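# Drive a rack screw into housing with hanging screwdriver

## Task

Using the electric screwdriver that hangs in the scene, pick up the screw from its rack and drive it fully tight into the open threaded hole on the top face of the cast aluminium housing. Afterwards the screwdriver must be hanging free and motionless again, and neither hand may still be touching the housing.

## Robot and tools

Robot: two arms, left_arm and right_arm, each a six-joint arm with a parallel two-finger gripper and a wrist camera. The fingers point along the gripper's +z axis and spread along its y axis. end_effector_position is the point between the finger pads, roughly 1 cm short of the fingertips.

Frames: the scene frame has its origin at table height, midway between the nominal arm bases, with +z up, +x out over the table and left_arm on the +y side (image left/right need not match). Calibrated bases in the scene frame: left_arm at (-0.033, +0.323, +0.011) m, quat_wxyz (+1.000, 0, 0, +0.020); right_arm at (-0.032, -0.338, +0.039) m, quat_wxyz (+1.000, 0, 0, -0.025). Every hand pose, velocity, target and wrist-camera pose is reported in that arm's own base frame; fixed cameras and the table use the scene frame. Reported poses may be off by a few centimetres, more at long reach.

Command rows: a row always has 14 numbers, each in [-1, 1], even if one arm stays still: dx, dy, dz, rx, ry, rz, opening for left_arm, then the same seven for right_arm. dx..rz are offsets, not poses: they are measured from that arm's Hand target at the moment the action or move begins, along that arm's base axes, and the rotation (rx, ry, rz as one rotation vector) turns about the Hand target position. Scale: 1.0 equals 0.6 m or 180 degrees. Opening is absolute: +1 fully open (0.094 m), -1 closed. Sending six zeros for an arm re-requests its current Hand target; the opening number is always a command, so resend the present one to keep a gripper unchanged (0 would half-close it). Commanded orientation is clipped to within 40 degrees of the measured one each step.

execute_actions(actions, cameras): actions is a list of actions; each action is a table of up to 15 rows, one row per control step of 1/30 s, the last row repeating until 15 steps are used. All rows of one action count from the same start pose; a new action starts from the updated Hand target, so repeating an offset keeps moving. cameras lists image names, ["all"], or []; by default images come only with an empty actions list. An empty list is a safe way to read state and see all cameras.

move(target, speed, blend, opening_speed, blocking, cameras): target is one 14-number row or a list of up to 15 rows; every row is an offset from the same starting Hand targets, not from the previous row. Straight-line paths, shorter rotation direction, all arms finishing together, at least 0.5 s, cut off after 10 s. speed in m/s, 0.002 to 2.9, default 0.25 (rotation up to twice that in rad/s), one value or one per target. blend in metres rounds corners of a list. opening_speed (0.2 or more, scale units per second) ramps the fingers; use a low value when gripping something fragile. blocking=false returns after about 0.5 s while the move continues. Paths do not avoid obstacles or the other arm. The result adds a move: line with the ending (done, off_target, moving, held, fault) and limits (paced means the sent pose was clipped, held means steps were withheld). done means at rest within 10 mm and 2 degrees; neither done nor off_target tells you about contact.

wait(seconds): 0 to 10 s, arms hold their last command; a running move continues. stop(): brakes a running move. zoom_image(camera, region): region [x0, y0, x1, y1] in pixels, at most 504 by 504, from the latest image of cam_head_left, cam_head_right, cam_high, cam_low, cam_left_wrist or cam_right_wrist (all 672x504). read_manual(section) only gives licence text. finished_scene(scene) ends the scene (1 or 2) irreversibly; the goal must hold without the robot.

Results: end_effector_position (m) and end_effector_quat_wxyz per arm; Hand target (the basis for the next offsets; the gripper often rests a little short, and friction can leave it a centimetre or more off without contact); grip_measured on the opening scale (reads up to about 2.7 mm wide when empty, narrower than a squeezed part); grip_effort_nm, motor effort with negative closing, not a pad force; Joint torques including gravity, with joints 1-3 wrapping at ±28 N m; Joint velocities, possibly summarised as within noise; Tool commands; step readings of positions for execute_actions calls. MOTOR HOT appears at 75 °C; at 90 °C the arm folds and idles for the rest of the scene, at 100 °C it drops.

Avoid: dropping the screw or screwdriver, releasing anything still moving, fast impacts, pushing far past a contact (harder with speed), gripping or striking the other arm, anything leaving the table, and long holds with a stretched arm or a push against an unreachable pose (heats motors). Do not route a gripper close past its own base; go around it. An arm blocked by an object keeps pressing until you command its target back past the gripper. A camera cable resting on the housing counts as a hand touching it. Simulated time runs while you think, so keep replies short.

Each tool is called as a command line: name --argument value for each argument, lists and objects as JSON in quotes; but a table of rows of numbers goes row by row, as --pt "numbers of a row", without its own name.

## Session

execute_actions --actions '[]'

Scene clock: 0.00 s.
left_arm: end_effector_position=(+0.4288, +0.0177, +0.0876) grip_measured=+1.000 grip_effort_nm=n/a end_effector_quat_wxyz=(+0.587, -0.031, +0.807, +0.061) | right_arm: end_effector_position=(+0.4102, -0.0255, +0.1091) grip_measured=+1.000 grip_effort_nm=n/a end_effector_quat_wxyz=(+0.617, +0.083, +0.771, -0.131)
Joint positions: left_arm=[-0.028 1.735 0.469 0.954 -0.162 0.014 0.094] | right_arm=[0.113 1.696 0.402 1.069 0.42 -0.008 0.094]
Joint velocities: within noise
Joint torques (N m): no reading
Heat: left arm: 28 °C; right arm: 28 °C.
Hand target: left_arm +0.4313, +0.0178, +0.0940; +0.594, -0.032, +0.801, +0.061 | right_arm +0.4130, -0.0254, +0.1188; +0.628, +0.087, +0.762, -0.129
Tool commands: left_gripper/opening=+1.0 right_gripper/opening=+1.0

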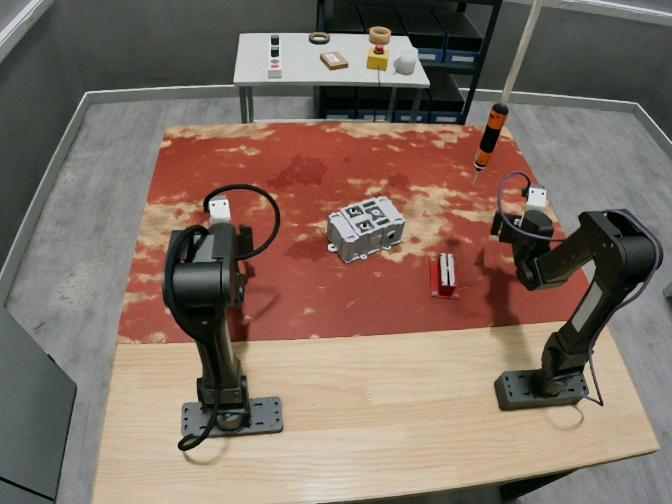

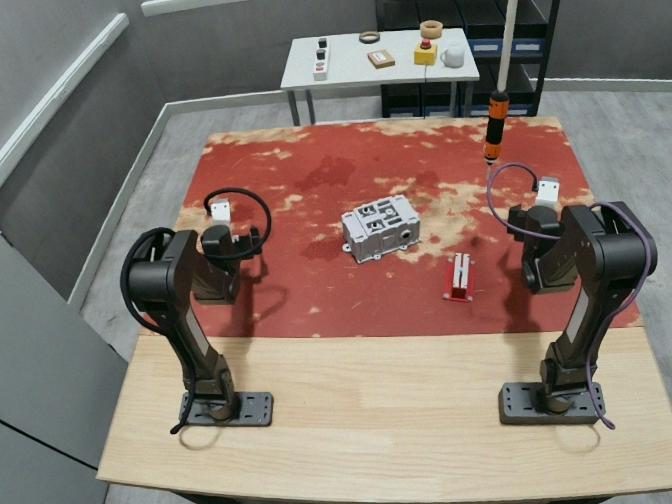

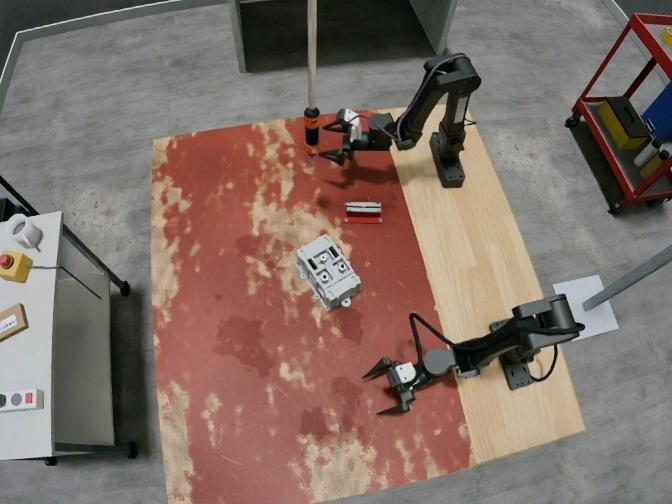

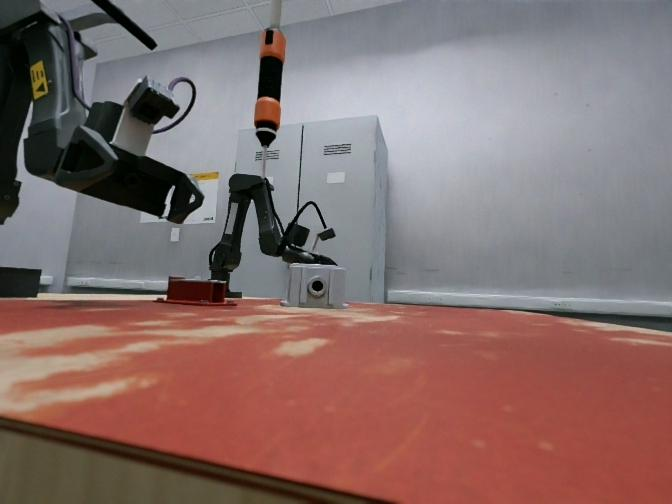

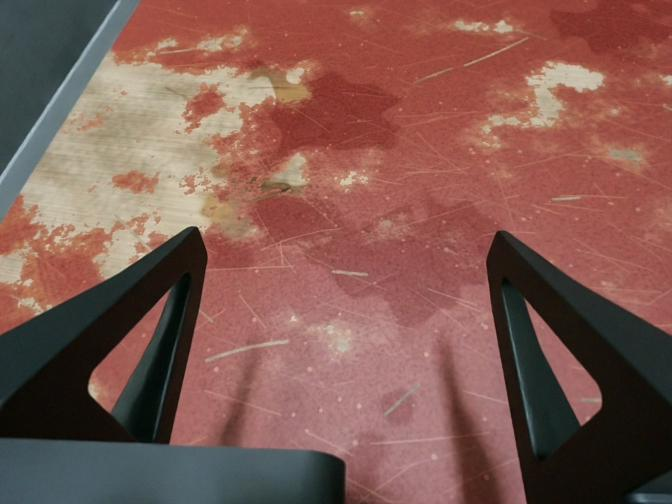

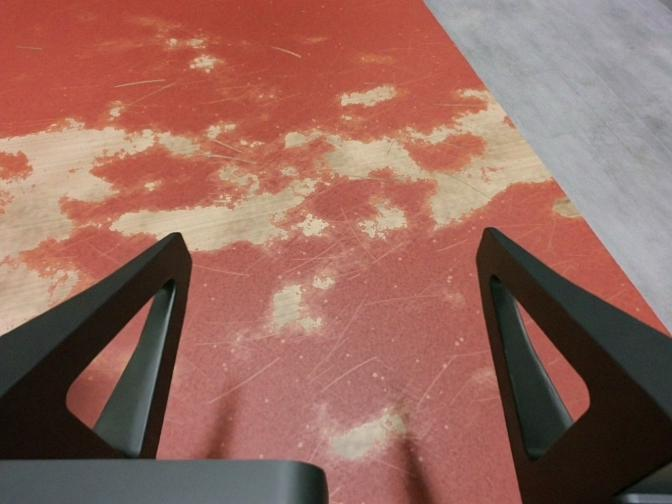

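zoom_image --camera "cam_head_right" --region '[310, 160, 560, 340]'

zoom_image --camera "cam_head_left" --region '[300, 80, 560, 310]'

zoom_image --camera "cam_high" --region '[260, 80, 460, 320]'

zoom_image --camera "cam_low" --region '[120, 0, 380, 340]'

Scaled by 2.016 from the camera's 672x504 image, which has a finer 960x720 frame.

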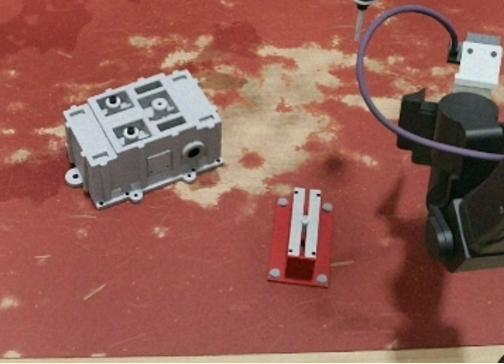

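Scaled by 1.938 from the camera's 672x504 image, which has a finer 960x720 frame.

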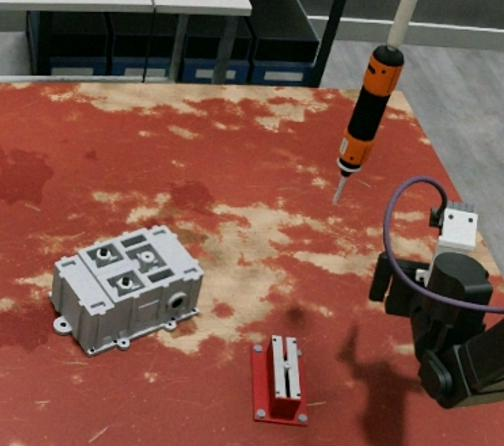

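Scaled by 2.100 from the camera's 672x504 image, which has a finer 960x720 frame.

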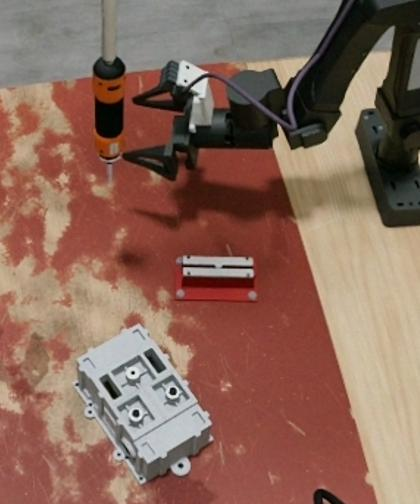

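Scaled by 1.482 from the camera's 672x504 image, which has a finer 960x720 frame.

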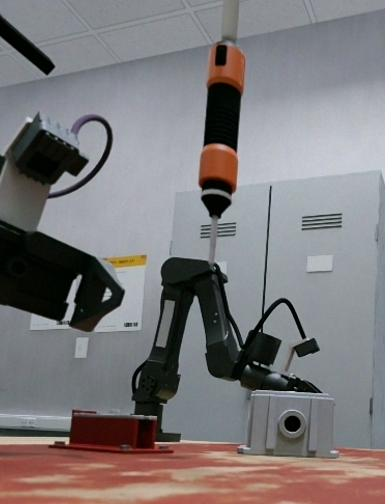

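zoom_image --camera "cam_head_right" --region '[340, 190, 430, 260]'

zoom_image --camera "cam_high" --region '[290, 225, 370, 315]'

zoom_image --camera "cam_low" --region '[230, 20, 310, 190]'

zoom_image --camera "cam_head_right" --region '[430, 240, 500, 310]'

zoom_image --camera "cam_high" --region '[280, 90, 400, 240]'

Scaled by 5.600 from the camera's 672x504 image, which has a finer 960x720 frame.

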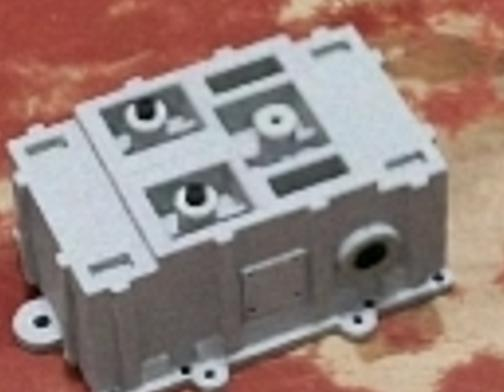

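Scaled by 5.600 from the camera's 672x504 image, which has a finer 960x720 frame.

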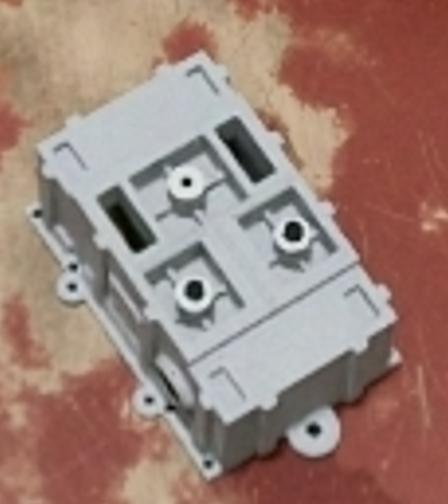

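Scaled by 2.965 from the camera's 672x504 image, which has a finer 960x720 frame.

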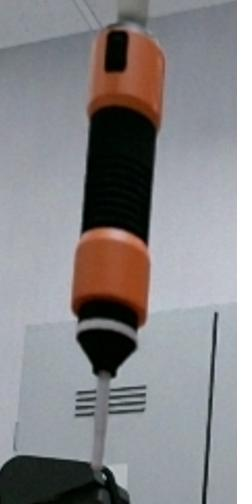

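Scaled by 7.200 from the camera's 672x504 image, which has a finer 960x720 frame.

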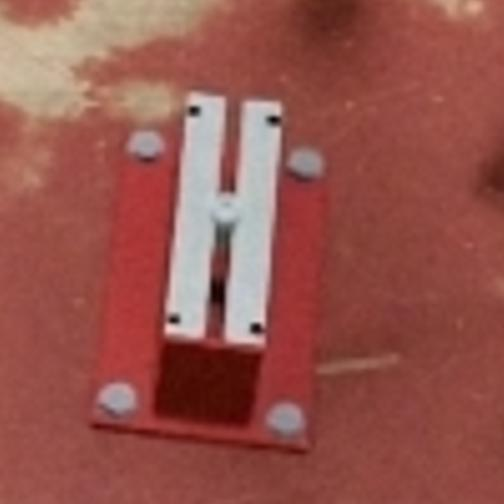

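Scaled by 3.360 from the camera's 672x504 image, which has a finer 960x720 frame.

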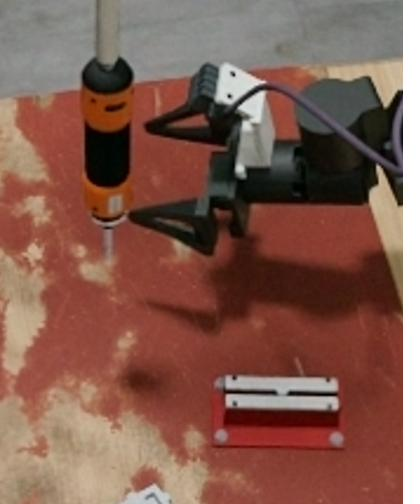

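move --target '[0,0,0,0,0,0,1, -0.12,0,0.15,0.0092,-0.062,-0.0025,1]' --speed 0.15 --cameras '["all"]'

Scene clock: 125.33 s.
left_arm: end_effector_position=(+0.4288, +0.0177, +0.0876) grip_measured=+1.000 grip_effort_nm=-0.017 end_effector_quat_wxyz=(+0.587, -0.031, +0.807, +0.061) | right_arm: end_effector_position=(+0.3445, -0.0254, +0.2084) grip_measured=+1.000 grip_effort_nm=0.022 end_effector_quat_wxyz=(+0.695, +0.106, +0.702, -0.114)
Joint positions: left_arm=[-0.028 1.735 0.469 0.954 -0.162 0.014 0.094] | right_arm=[0.161 1.096 0.252 0.836 0.473 -0.008 0.094]
Joint torques (N m): left_arm=[0.01 -6.95 6.24 1.99 -0.04 0] | right_arm=[0.5 -3.84 5.26 1.57 0.12 0.1]
Heat: left arm: 32 °C; right arm: 36 °C.
Hand target: left_arm +0.4313, +0.0178, +0.0940; +0.594, -0.032, +0.801, +0.061 | right_arm +0.3410, -0.0255, +0.2088; +0.698, +0.111, +0.699, -0.111
Off the commanded pose: left_arm 0.007 m, 1 deg | right_arm 0.003 m, 1 deg.
move: done

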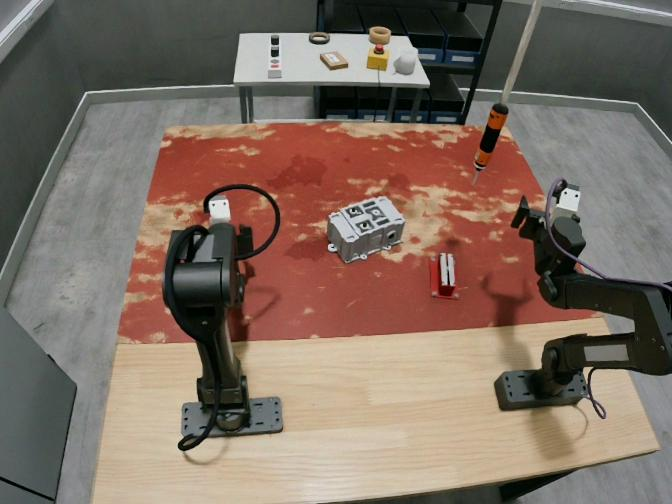

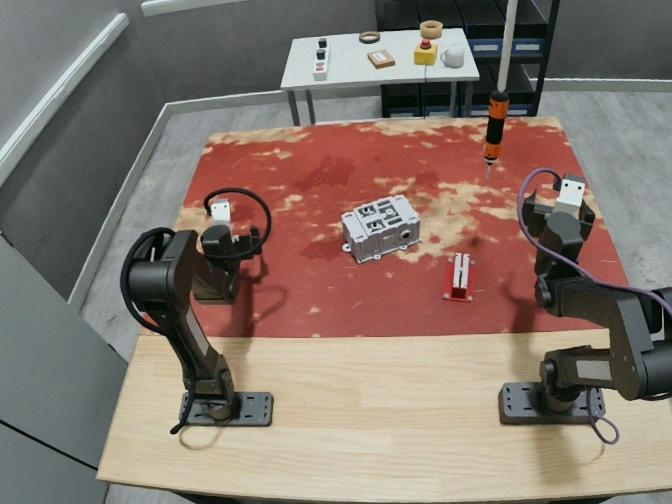

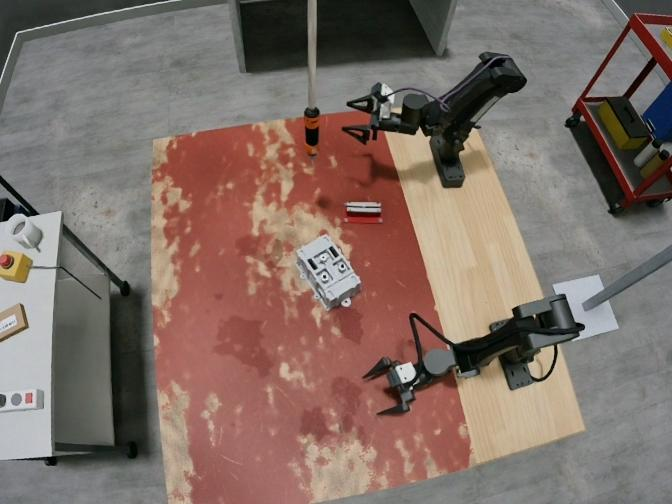

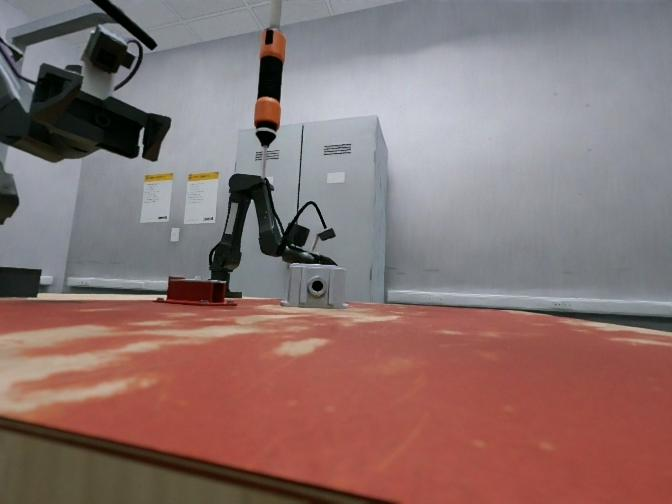

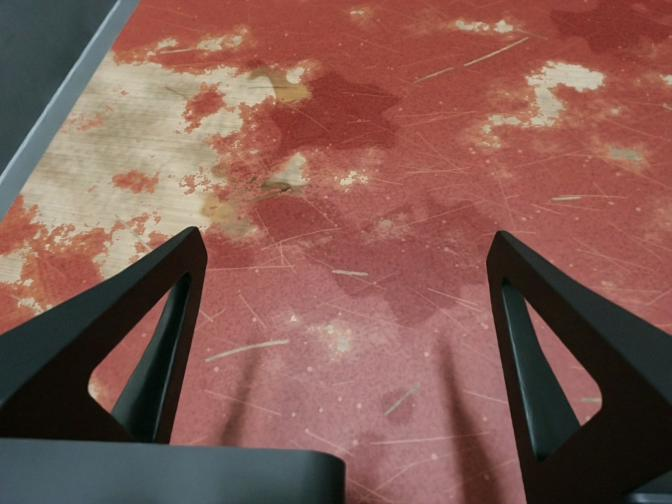

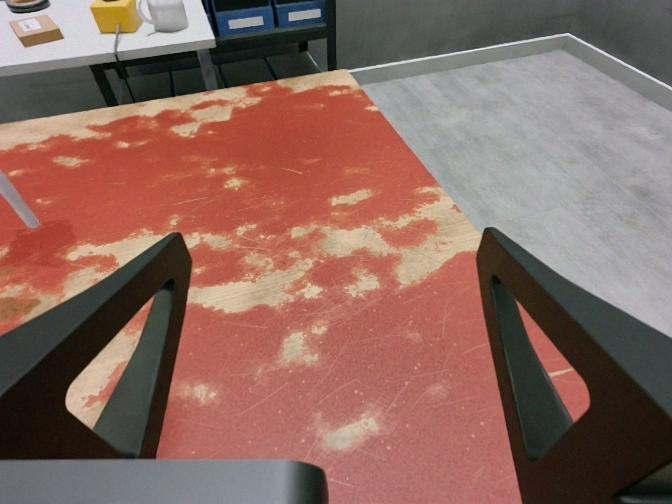

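move --target '[0,0,0,0,0,0,1, -0.018,-0.041,0.068,0,0,0.239,1]' --speed 0.2 --cameras '["cam_right_wrist","cam_high","cam_low"]'

Scene clock: 192.73 s.
left_arm: end_effector_position=(+0.4288, +0.0177, +0.0876) grip_measured=+1.000 grip_effort_nm=-0.017 end_effector_quat_wxyz=(+0.587, -0.031, +0.807, +0.061) | right_arm: end_effector_position=(+0.3265, -0.0475, +0.2312) grip_measured=+1.000 grip_effort_nm=0.017 end_effector_quat_wxyz=(+0.675, -0.133, +0.707, +0.166)
Joint positions: left_arm=[-0.028 1.735 0.469 0.954 -0.162 0.014 0.094] | right_arm=[-0.64 1.142 0.421 0.65 -1.065 -0.007 0.094]
Joint torques (N m): left_arm=[0.03 -6.97 6.22 2 -0.05 0.01] | right_arm=[-0.32 -2.5 9.47 1.64 -0.14 0]
Heat: left arm: 34 °C; right arm: 40 °C.
Hand target: left_arm +0.4313, +0.0178, +0.0940; +0.594, -0.032, +0.801, +0.061 | right_arm +0.3302, -0.0500, +0.2495; +0.690, -0.153, +0.691, +0.152
Off the commanded pose: left_arm 0.007 m, 1 deg | right_arm 0.019 m, 4 deg.
move: off_target (right_arm)
Images, in order (width x height): cam_high 672x504, cam_low 672x504, cam_right_wrist 672x504.

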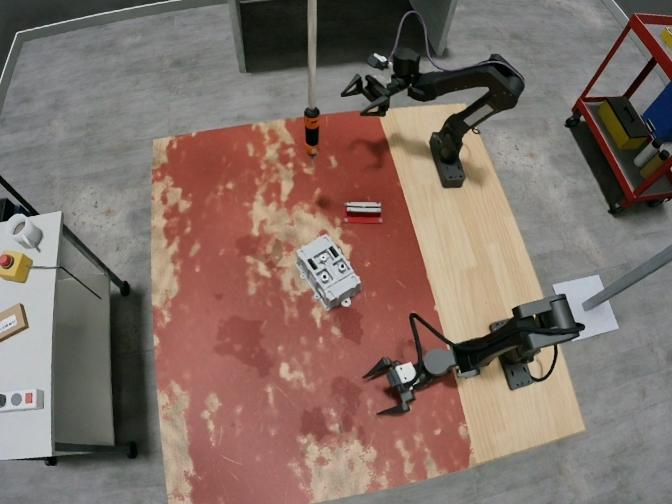

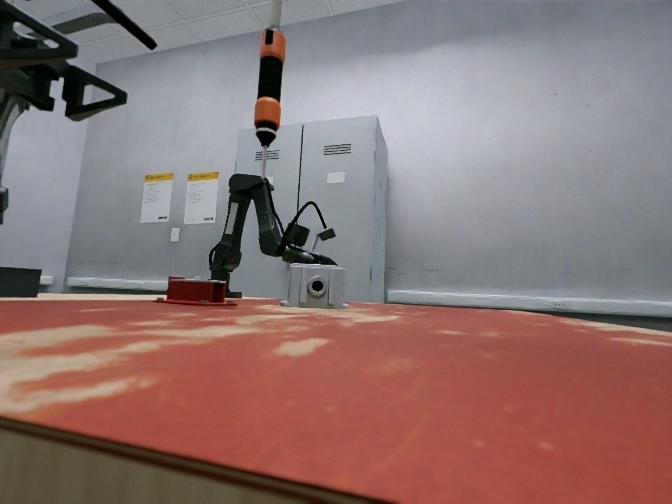

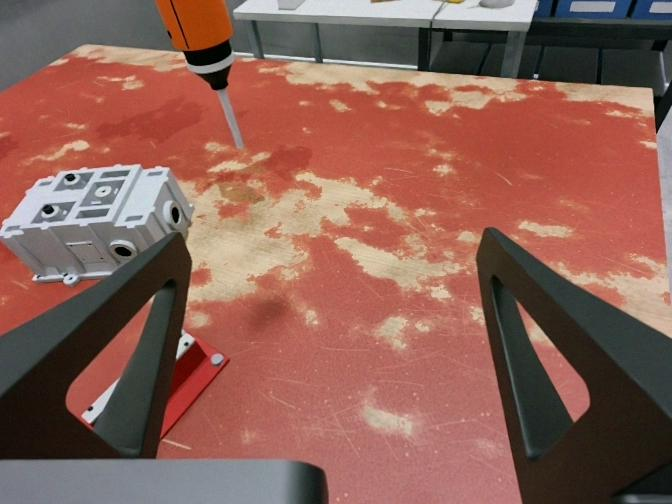

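zoom_image --camera "cam_right_wrist" --region '[0, 150, 200, 290]'

zoom_image --camera "cam_right_wrist" --region '[150, 0, 300, 160]'

Scaled by 2.520 from the camera's 672x504 image, which has a finer 960x720 frame.

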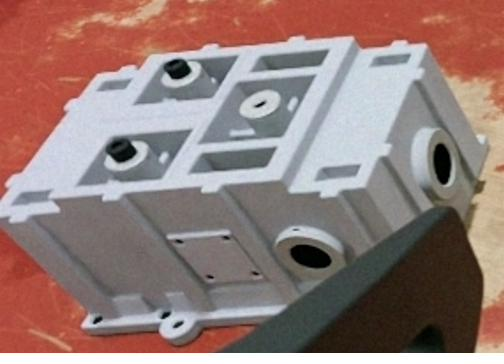

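Scaled by 3.150 from the camera's 672x504 image, which has a finer 960x720 frame.

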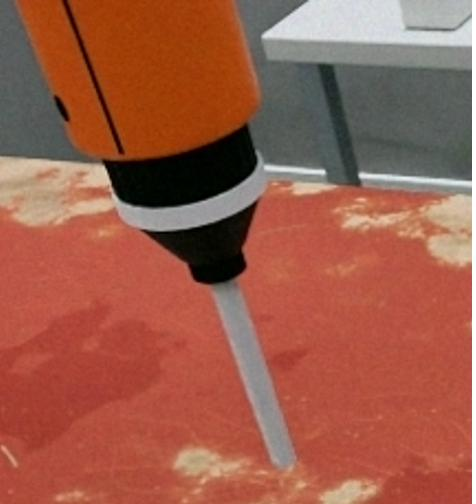

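move --target '[0,0,0,0,0,0,1, -0.0837,0.1833,-0.0825,-0.0795,0.2375,-0.0685,1]' --speed 0.2 --cameras '["cam_right_wrist","cam_high"]'

Scene clock: 282.13 s.
left_arm: end_effector_position=(+0.4288, +0.0177, +0.0876) grip_measured=+1.000 grip_effort_nm=-0.017 end_effector_quat_wxyz=(+0.587, -0.031, +0.807, +0.061) | right_arm: end_effector_position=(+0.2746, +0.0595, +0.1833) grip_measured=+1.000 grip_effort_nm=0.017 end_effector_quat_wxyz=(+0.363, -0.100, +0.925, +0.041)
Joint positions: left_arm=[-0.028 1.735 0.469 0.954 -0.162 0.014 0.094] | right_arm=[0.202 0.93 0.83 -0.722 -0.012 -0.008 0.094]
Joint torques (N m): left_arm=[0.03 -6.95 6.23 2 -0.05 0.01] | right_arm=[0.38 -1.42 10.25 1.24 0.12 0.09]
Heat: left arm: 34 °C; right arm: 41 °C.
Hand target: left_arm +0.4313, +0.0178, +0.0940; +0.594, -0.032, +0.801, +0.061 | right_arm +0.2800, +0.0599, +0.2000; +0.380, -0.096, +0.919, +0.039
Off the commanded pose: left_arm 0.007 m, 1 deg | right_arm 0.018 m, 2 deg.
move: off_target (right_arm)
Images, in order (width x height): cam_high 672x504, cam_right_wrist 672x504.

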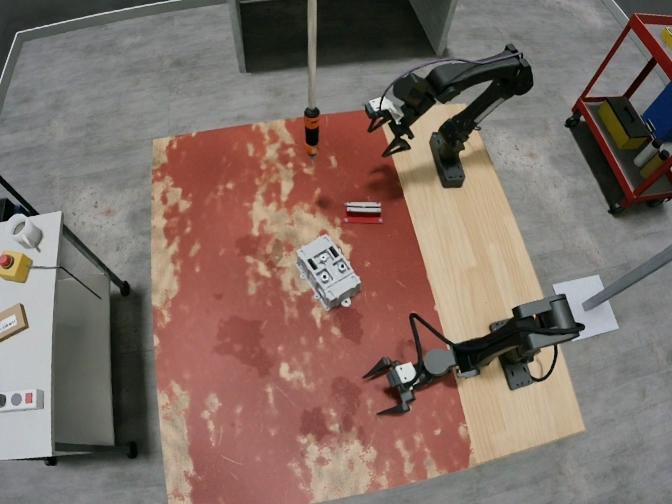

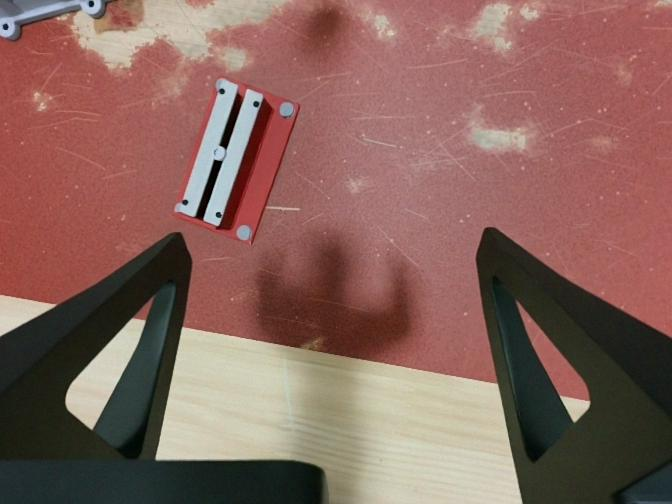

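move --target '[0,0,0,0,0,0,1, 0.133,0.233,0.033,0,0,0.094,1]' --speed 0.2 --cameras '["cam_right_wrist","cam_high","cam_low"]'

Scene clock: 308.47 s.
left_arm: end_effector_position=(+0.4288, +0.0177, +0.0876) grip_measured=+1.000 grip_effort_nm=-0.027 end_effector_quat_wxyz=(+0.587, -0.031, +0.807, +0.061) | right_arm: end_effector_position=(+0.3502, +0.1914, +0.1999) grip_measured=+1.000 grip_effort_nm=0.017 end_effector_quat_wxyz=(+0.344, -0.229, +0.907, +0.084)
Joint positions: left_arm=[-0.028 1.735 0.469 0.954 -0.162 0.014 0.094] | right_arm=[0.503 1.428 1.213 -0.632 0.012 0.004 0.094]
Joint torques (N m): left_arm=[0.05 -6.97 6.24 1.99 -0.04 0.01] | right_arm=[0.1 -5.87 10.3 1.47 -0.11 -0.05]
Heat: left arm: 35 °C; right arm: 39 °C.
Hand target: left_arm +0.4313, +0.0178, +0.0940; +0.594, -0.032, +0.801, +0.061 | right_arm +0.3599, +0.1998, +0.2200; +0.370, -0.231, +0.895, +0.095
Off the commanded pose: left_arm 0.007 m, 1 deg | right_arm 0.024 m, 3 deg.
move: off_target (right_arm)
Images, in order (width x height): cam_high 672x504, cam_low 672x504, cam_right_wrist 672x504.

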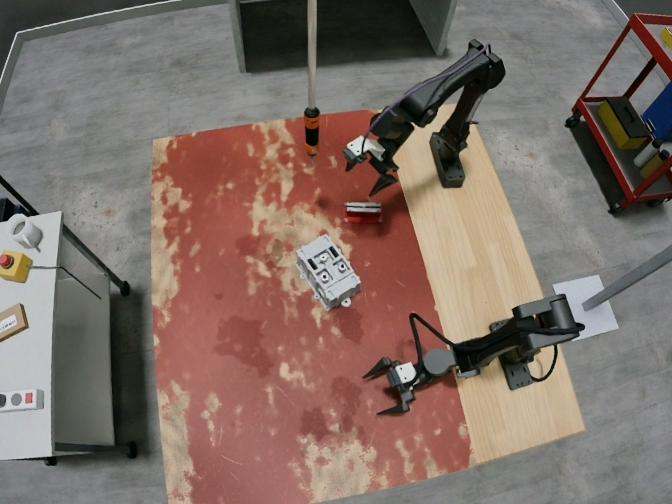

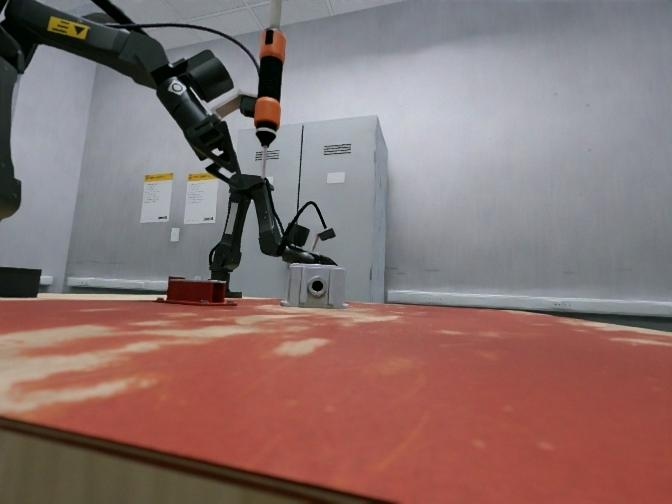

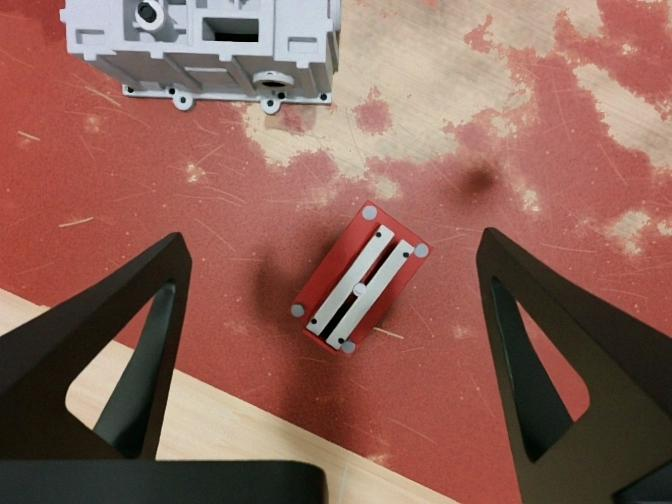

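zoom_image --camera "cam_right_wrist" --region '[290, 195, 440, 360]'

zoom_image --camera "cam_right_wrist" --region '[60, 0, 350, 120]'

Scaled by 3.055 from the camera's 672x504 image, which has a finer 960x720 frame.

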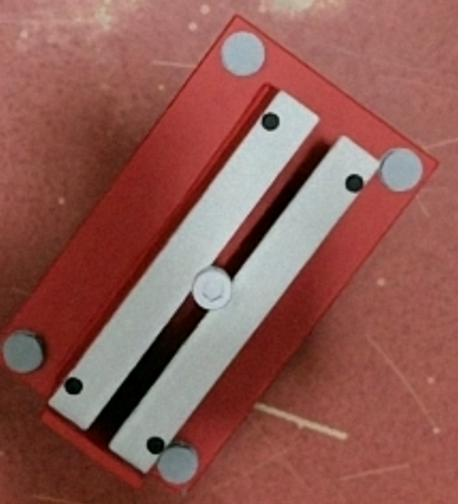

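Scaled by 1.738 from the camera's 672x504 image, which has a finer 960x720 frame.

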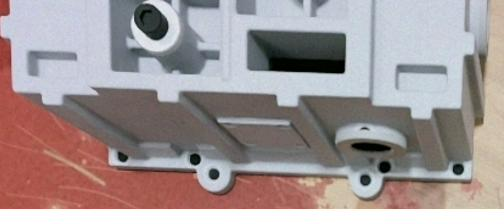

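move --target '[0,0,0,0,0,0,1, -0.0332,-0.2113,0.045,0.088,-0.2352,-0.089,1]' --speed 0.2 --cameras '["cam_right_wrist","cam_high","cam_low"]'

Scene clock: 354.70 s.
left_arm: end_effector_position=(+0.4288, +0.0177, +0.0876) grip_measured=+1.000 grip_effort_nm=-0.027 end_effector_quat_wxyz=(+0.587, -0.031, +0.807, +0.061) | right_arm: end_effector_position=(+0.3417, +0.0725, +0.2430) grip_measured=+1.000 grip_effort_nm=0.017 end_effector_quat_wxyz=(+0.694, -0.074, +0.714, +0.067)
Joint positions: left_arm=[-0.028 1.735 0.469 0.954 -0.162 0.014 0.094] | right_arm=[0.214 0.926 0.366 0.531 0.015 -0.007 0.094]
Joint torques (N m): left_arm=[-0.02 -6.98 6.22 1.99 -0.05 0.01] | right_arm=[-0.57 -2.09 5.52 1.99 -0.1 0.09]
Heat: left arm: 35 °C; right arm: 40 °C.
Hand target: left_arm +0.4313, +0.0178, +0.0940; +0.594, -0.032, +0.801, +0.061 | right_arm +0.3400, +0.0729, +0.2469; +0.703, -0.073, +0.704, +0.074
Off the commanded pose: left_arm 0.007 m, 1 deg | right_arm 0.004 m, 2 deg.
move: done
Images, in order (width x height): cam_high 672x504, cam_low 672x504, cam_right_wrist 672x504.

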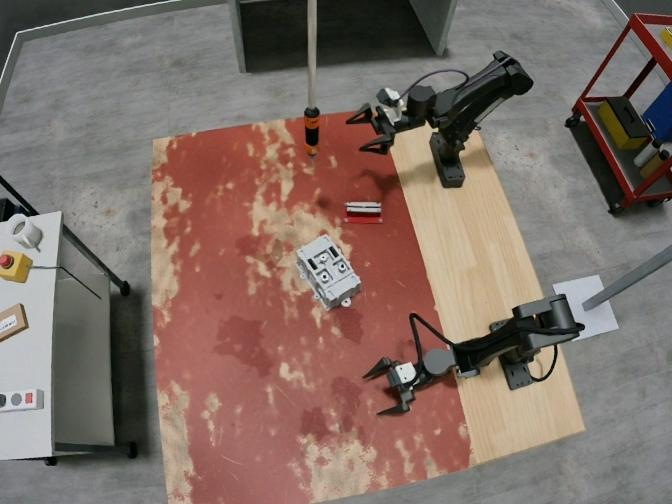

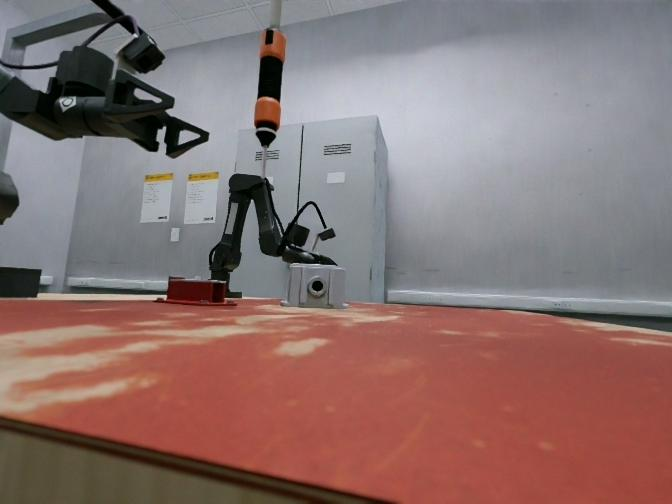

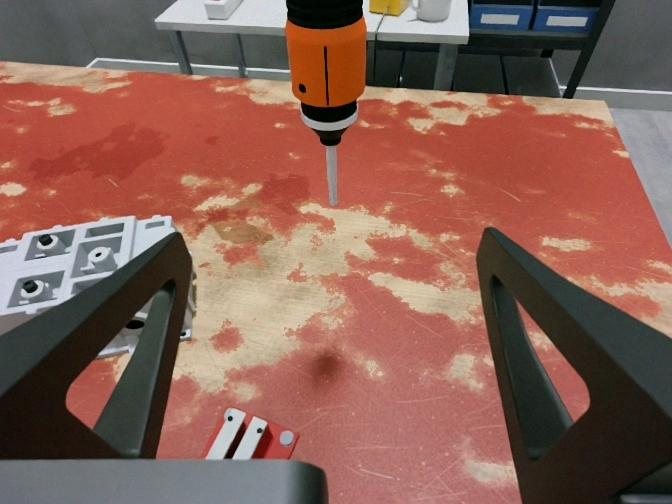

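move --target '[0,0,0,0,0,0,1, 0.1377,0.0358,0,0,0,0,1]' --speed 0.12 --cameras '["cam_right_wrist","cam_high","cam_low"]'

Scene clock: 392.47 s.
left_arm: end_effector_position=(+0.4288, +0.0177, +0.0876) grip_measured=+1.000 grip_effort_nm=-0.032 end_effector_quat_wxyz=(+0.587, -0.031, +0.807, +0.061) | right_arm: end_effector_position=(+0.4147, +0.0905, +0.2227) grip_measured=+1.000 grip_effort_nm=0.027 end_effector_quat_wxyz=(+0.679, -0.077, +0.727, +0.067)
Joint positions: left_arm=[-0.028 1.735 0.469 0.954 -0.162 0.014 0.094] | right_arm=[0.218 1.359 0.546 0.744 0.014 -0.006 0.094]
Joint torques (N m): left_arm=[0.03 -6.94 6.23 1.99 -0.04 0] | right_arm=[0.59 -4.48 9.59 1.99 0.02 0.04]
Heat: left arm: 35 °C; right arm: 42 °C.
Hand target: left_arm +0.4313, +0.0178, +0.0940; +0.594, -0.032, +0.801, +0.061 | right_arm +0.4225, +0.0944, +0.2468; +0.703, -0.073, +0.704, +0.074
Off the commanded pose: left_arm 0.007 m, 1 deg | right_arm 0.026 m, 4 deg.
move: off_target (right_arm)
Images, in order (width x height): cam_high 672x504, cam_low 672x504, cam_right_wrist 672x504.

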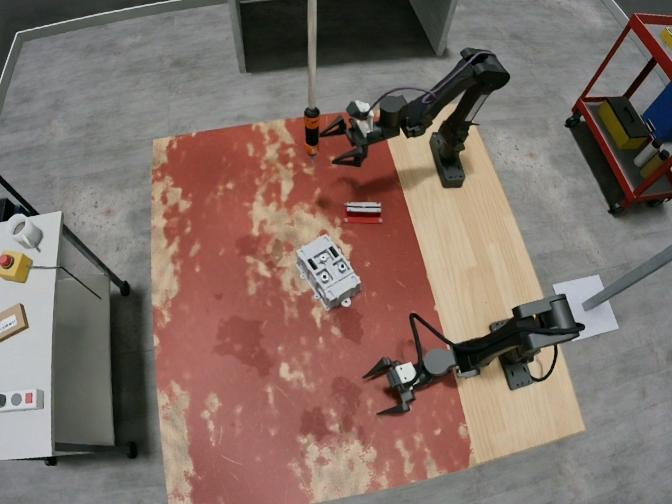

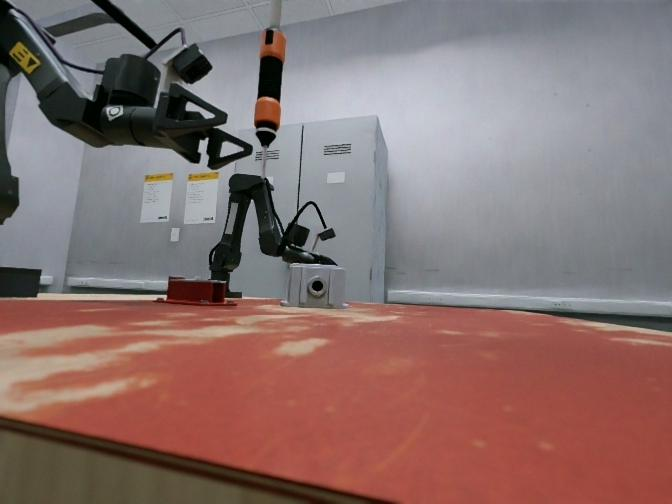

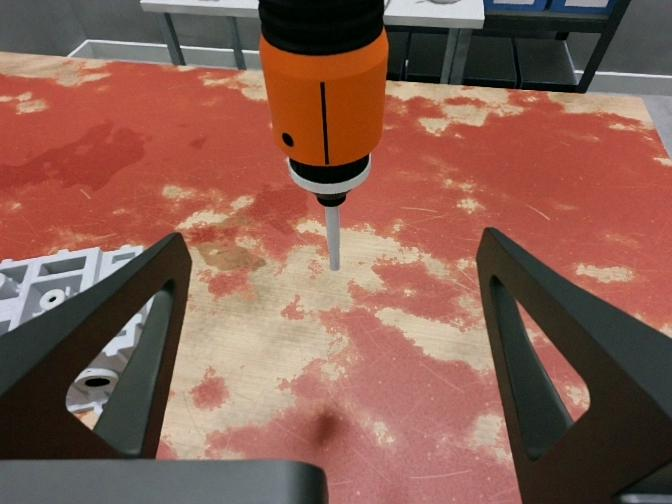

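move --target '[0,0,0,0,0,0,1, 0.0758,0.0185,0.0387,0.0058,-0.0272,0,1]' --speed 0.1 --cameras '["cam_right_wrist","cam_high","cam_low"]'

Scene clock: 406.23 s.
left_arm: end_effector_position=(+0.4288, +0.0177, +0.0876) grip_measured=+1.000 grip_effort_nm=-0.017 end_effector_quat_wxyz=(+0.587, -0.031, +0.807, +0.061) | right_arm: end_effector_position=(+0.4614, +0.1021, +0.2471) grip_measured=+1.000 grip_effort_nm=0.017 end_effector_quat_wxyz=(+0.711, -0.074, +0.696, +0.072)
Joint positions: left_arm=[-0.028 1.735 0.469 0.954 -0.162 0.014 0.094] | right_arm=[0.221 1.55 0.719 0.85 0.014 -0.006 0.094]
Joint torques (N m): left_arm=[0.03 -6.95 6.24 1.99 -0.04 0.01] | right_arm=[0.46 -6.17 9.42 2.03 0.04 0.07]
Heat: left arm: 35 °C; right arm: 44 °C.
Hand target: left_arm +0.4313, +0.0178, +0.0940; +0.594, -0.032, +0.801, +0.061 | right_arm +0.4680, +0.1056, +0.2700; +0.733, -0.070, +0.672, +0.077
Off the commanded pose: left_arm 0.007 m, 1 deg | right_arm 0.024 m, 4 deg.
move: off_target (right_arm)
Images, in order (width x height): cam_high 672x504, cam_low 672x504, cam_right_wrist 672x504.

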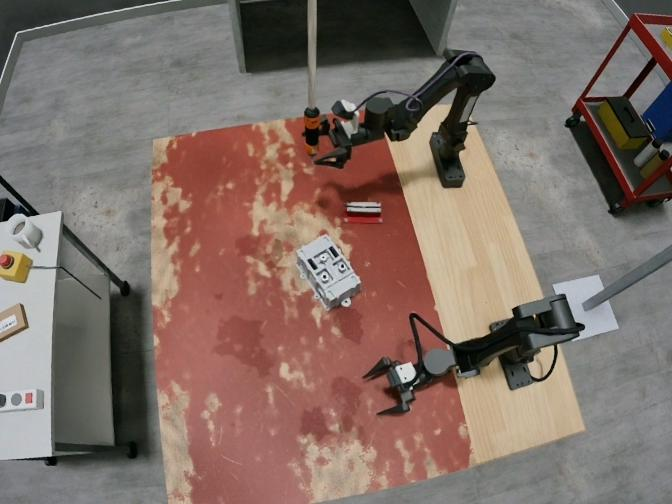

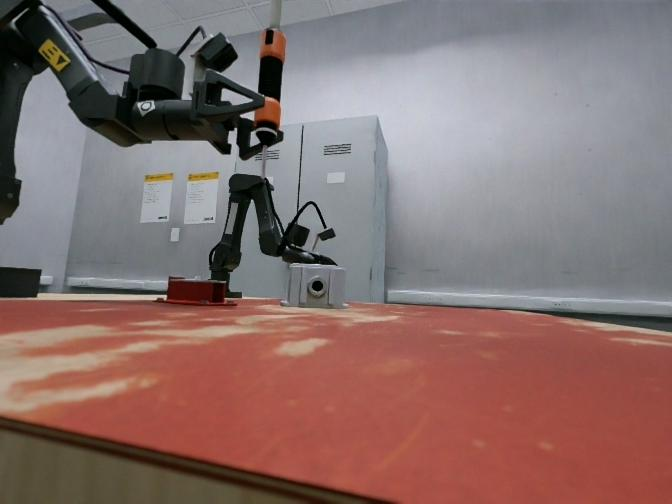

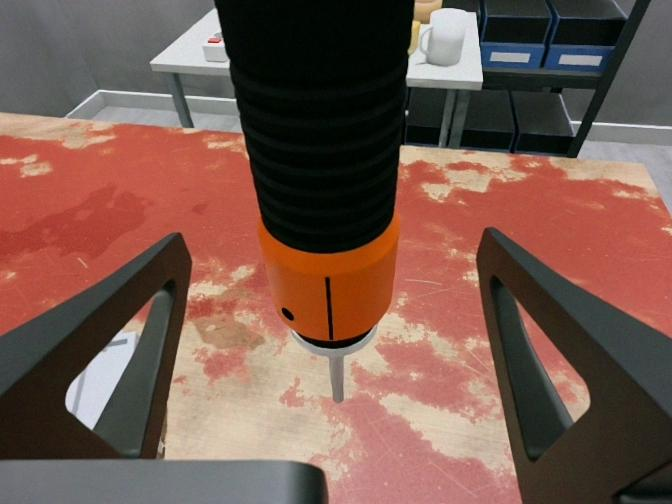

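move --target '[0,0,0,0,0,0,1, 0.019,0.004,0,0,0,0,1]' --speed 0.06 --cameras '["cam_right_wrist"]'

Scene clock: 445.93 s.
left_arm: end_effector_position=(+0.4288, +0.0177, +0.0876) grip_measured=+1.000 grip_effort_nm=-0.017 end_effector_quat_wxyz=(+0.587, -0.031, +0.807, +0.061) | right_arm: end_effector_position=(+0.4728, +0.1047, +0.2479) grip_measured=+1.000 grip_effort_nm=0.022 end_effector_quat_wxyz=(+0.711, -0.074, +0.695, +0.072)
Joint positions: left_arm=[-0.028 1.735 0.469 0.954 -0.162 0.014 0.094] | right_arm=[0.221 1.594 0.764 0.852 0.014 -0.006 0.094]
Joint torques (N m): left_arm=[0.01 -6.98 6.24 2 -0.05 0.01] | right_arm=[0.4 -6.68 9.68 2.03 0.03 0.04]
Heat: left arm: 35 °C; right arm: 46 °C.
Hand target: left_arm +0.4313, +0.0178, +0.0940; +0.594, -0.032, +0.801, +0.061 | right_arm +0.4794, +0.1080, +0.2702; +0.733, -0.070, +0.672, +0.077
Off the commanded pose: left_arm 0.007 m, 1 deg | right_arm 0.023 m, 4 deg.
move: off_target (right_arm)
Images, in order (width x height): cam_right_wrist 672x504.

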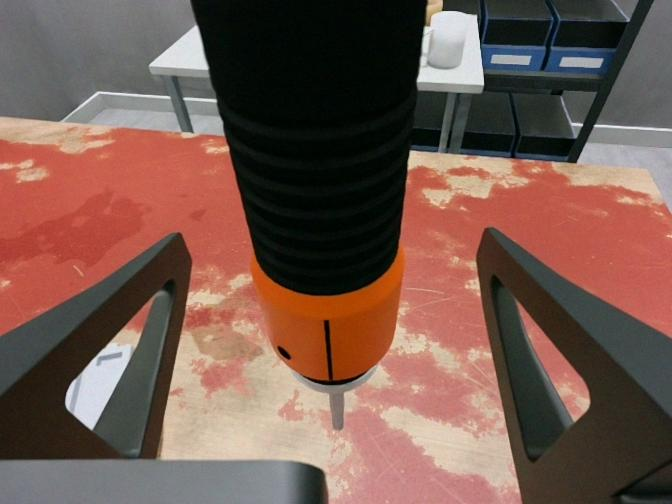

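move --target '[0,0,0,0,0,0,1, 0,0,0,0,0,0,-0.4]' --speed 0.06 --opening_speed 0.4 --cameras '["cam_right_wrist","cam_low"]'

Scene clock: 457.93 s.
left_arm: end_effector_position=(+0.4288, +0.0177, +0.0876) grip_measured=+1.000 grip_effort_nm=-0.017 end_effector_quat_wxyz=(+0.587, -0.031, +0.807, +0.061) | right_arm: end_effector_position=(+0.4728, +0.1047, +0.2480) grip_measured=-0.223 grip_effort_nm=-1.009 end_effector_quat_wxyz=(+0.711, -0.074, +0.695, +0.072)
Joint positions: left_arm=[-0.028 1.735 0.469 0.954 -0.162 0.014 0.094] | right_arm=[0.221 1.594 0.764 0.852 0.014 -0.006 0.036]
Joint torques (N m): left_arm=[0.03 -6.94 6.22 2 -0.04 0] | right_arm=[0.44 -6.63 9.65 1.97 0.03 0.05]
Heat: left arm: 35 °C; right arm: 47 °C.
Hand target: left_arm +0.4313, +0.0178, +0.0940; +0.594, -0.032, +0.801, +0.061 | right_arm +0.4794, +0.1080, +0.2703; +0.733, -0.070, +0.672, +0.077
Off the commanded pose: left_arm 0.007 m, 1 deg | right_arm 0.023 m, 4 deg.
move: off_target (right_arm)
Images, in order (width x height): cam_low 672x504, cam_right_wrist 672x504.

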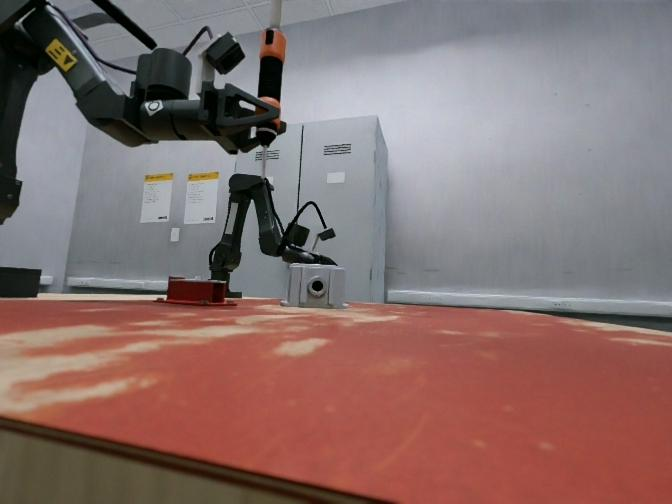

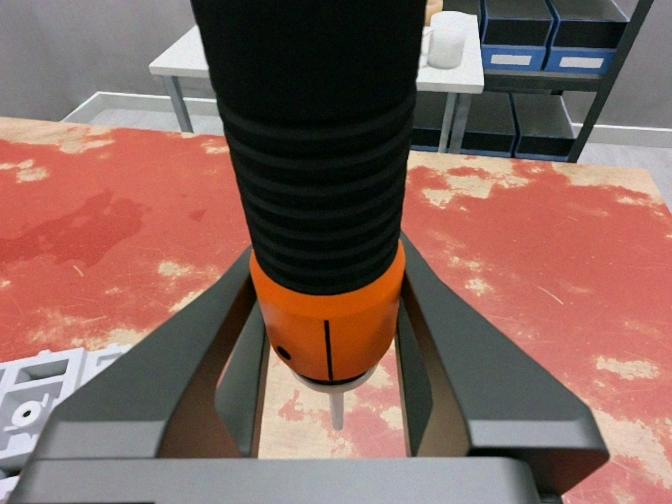

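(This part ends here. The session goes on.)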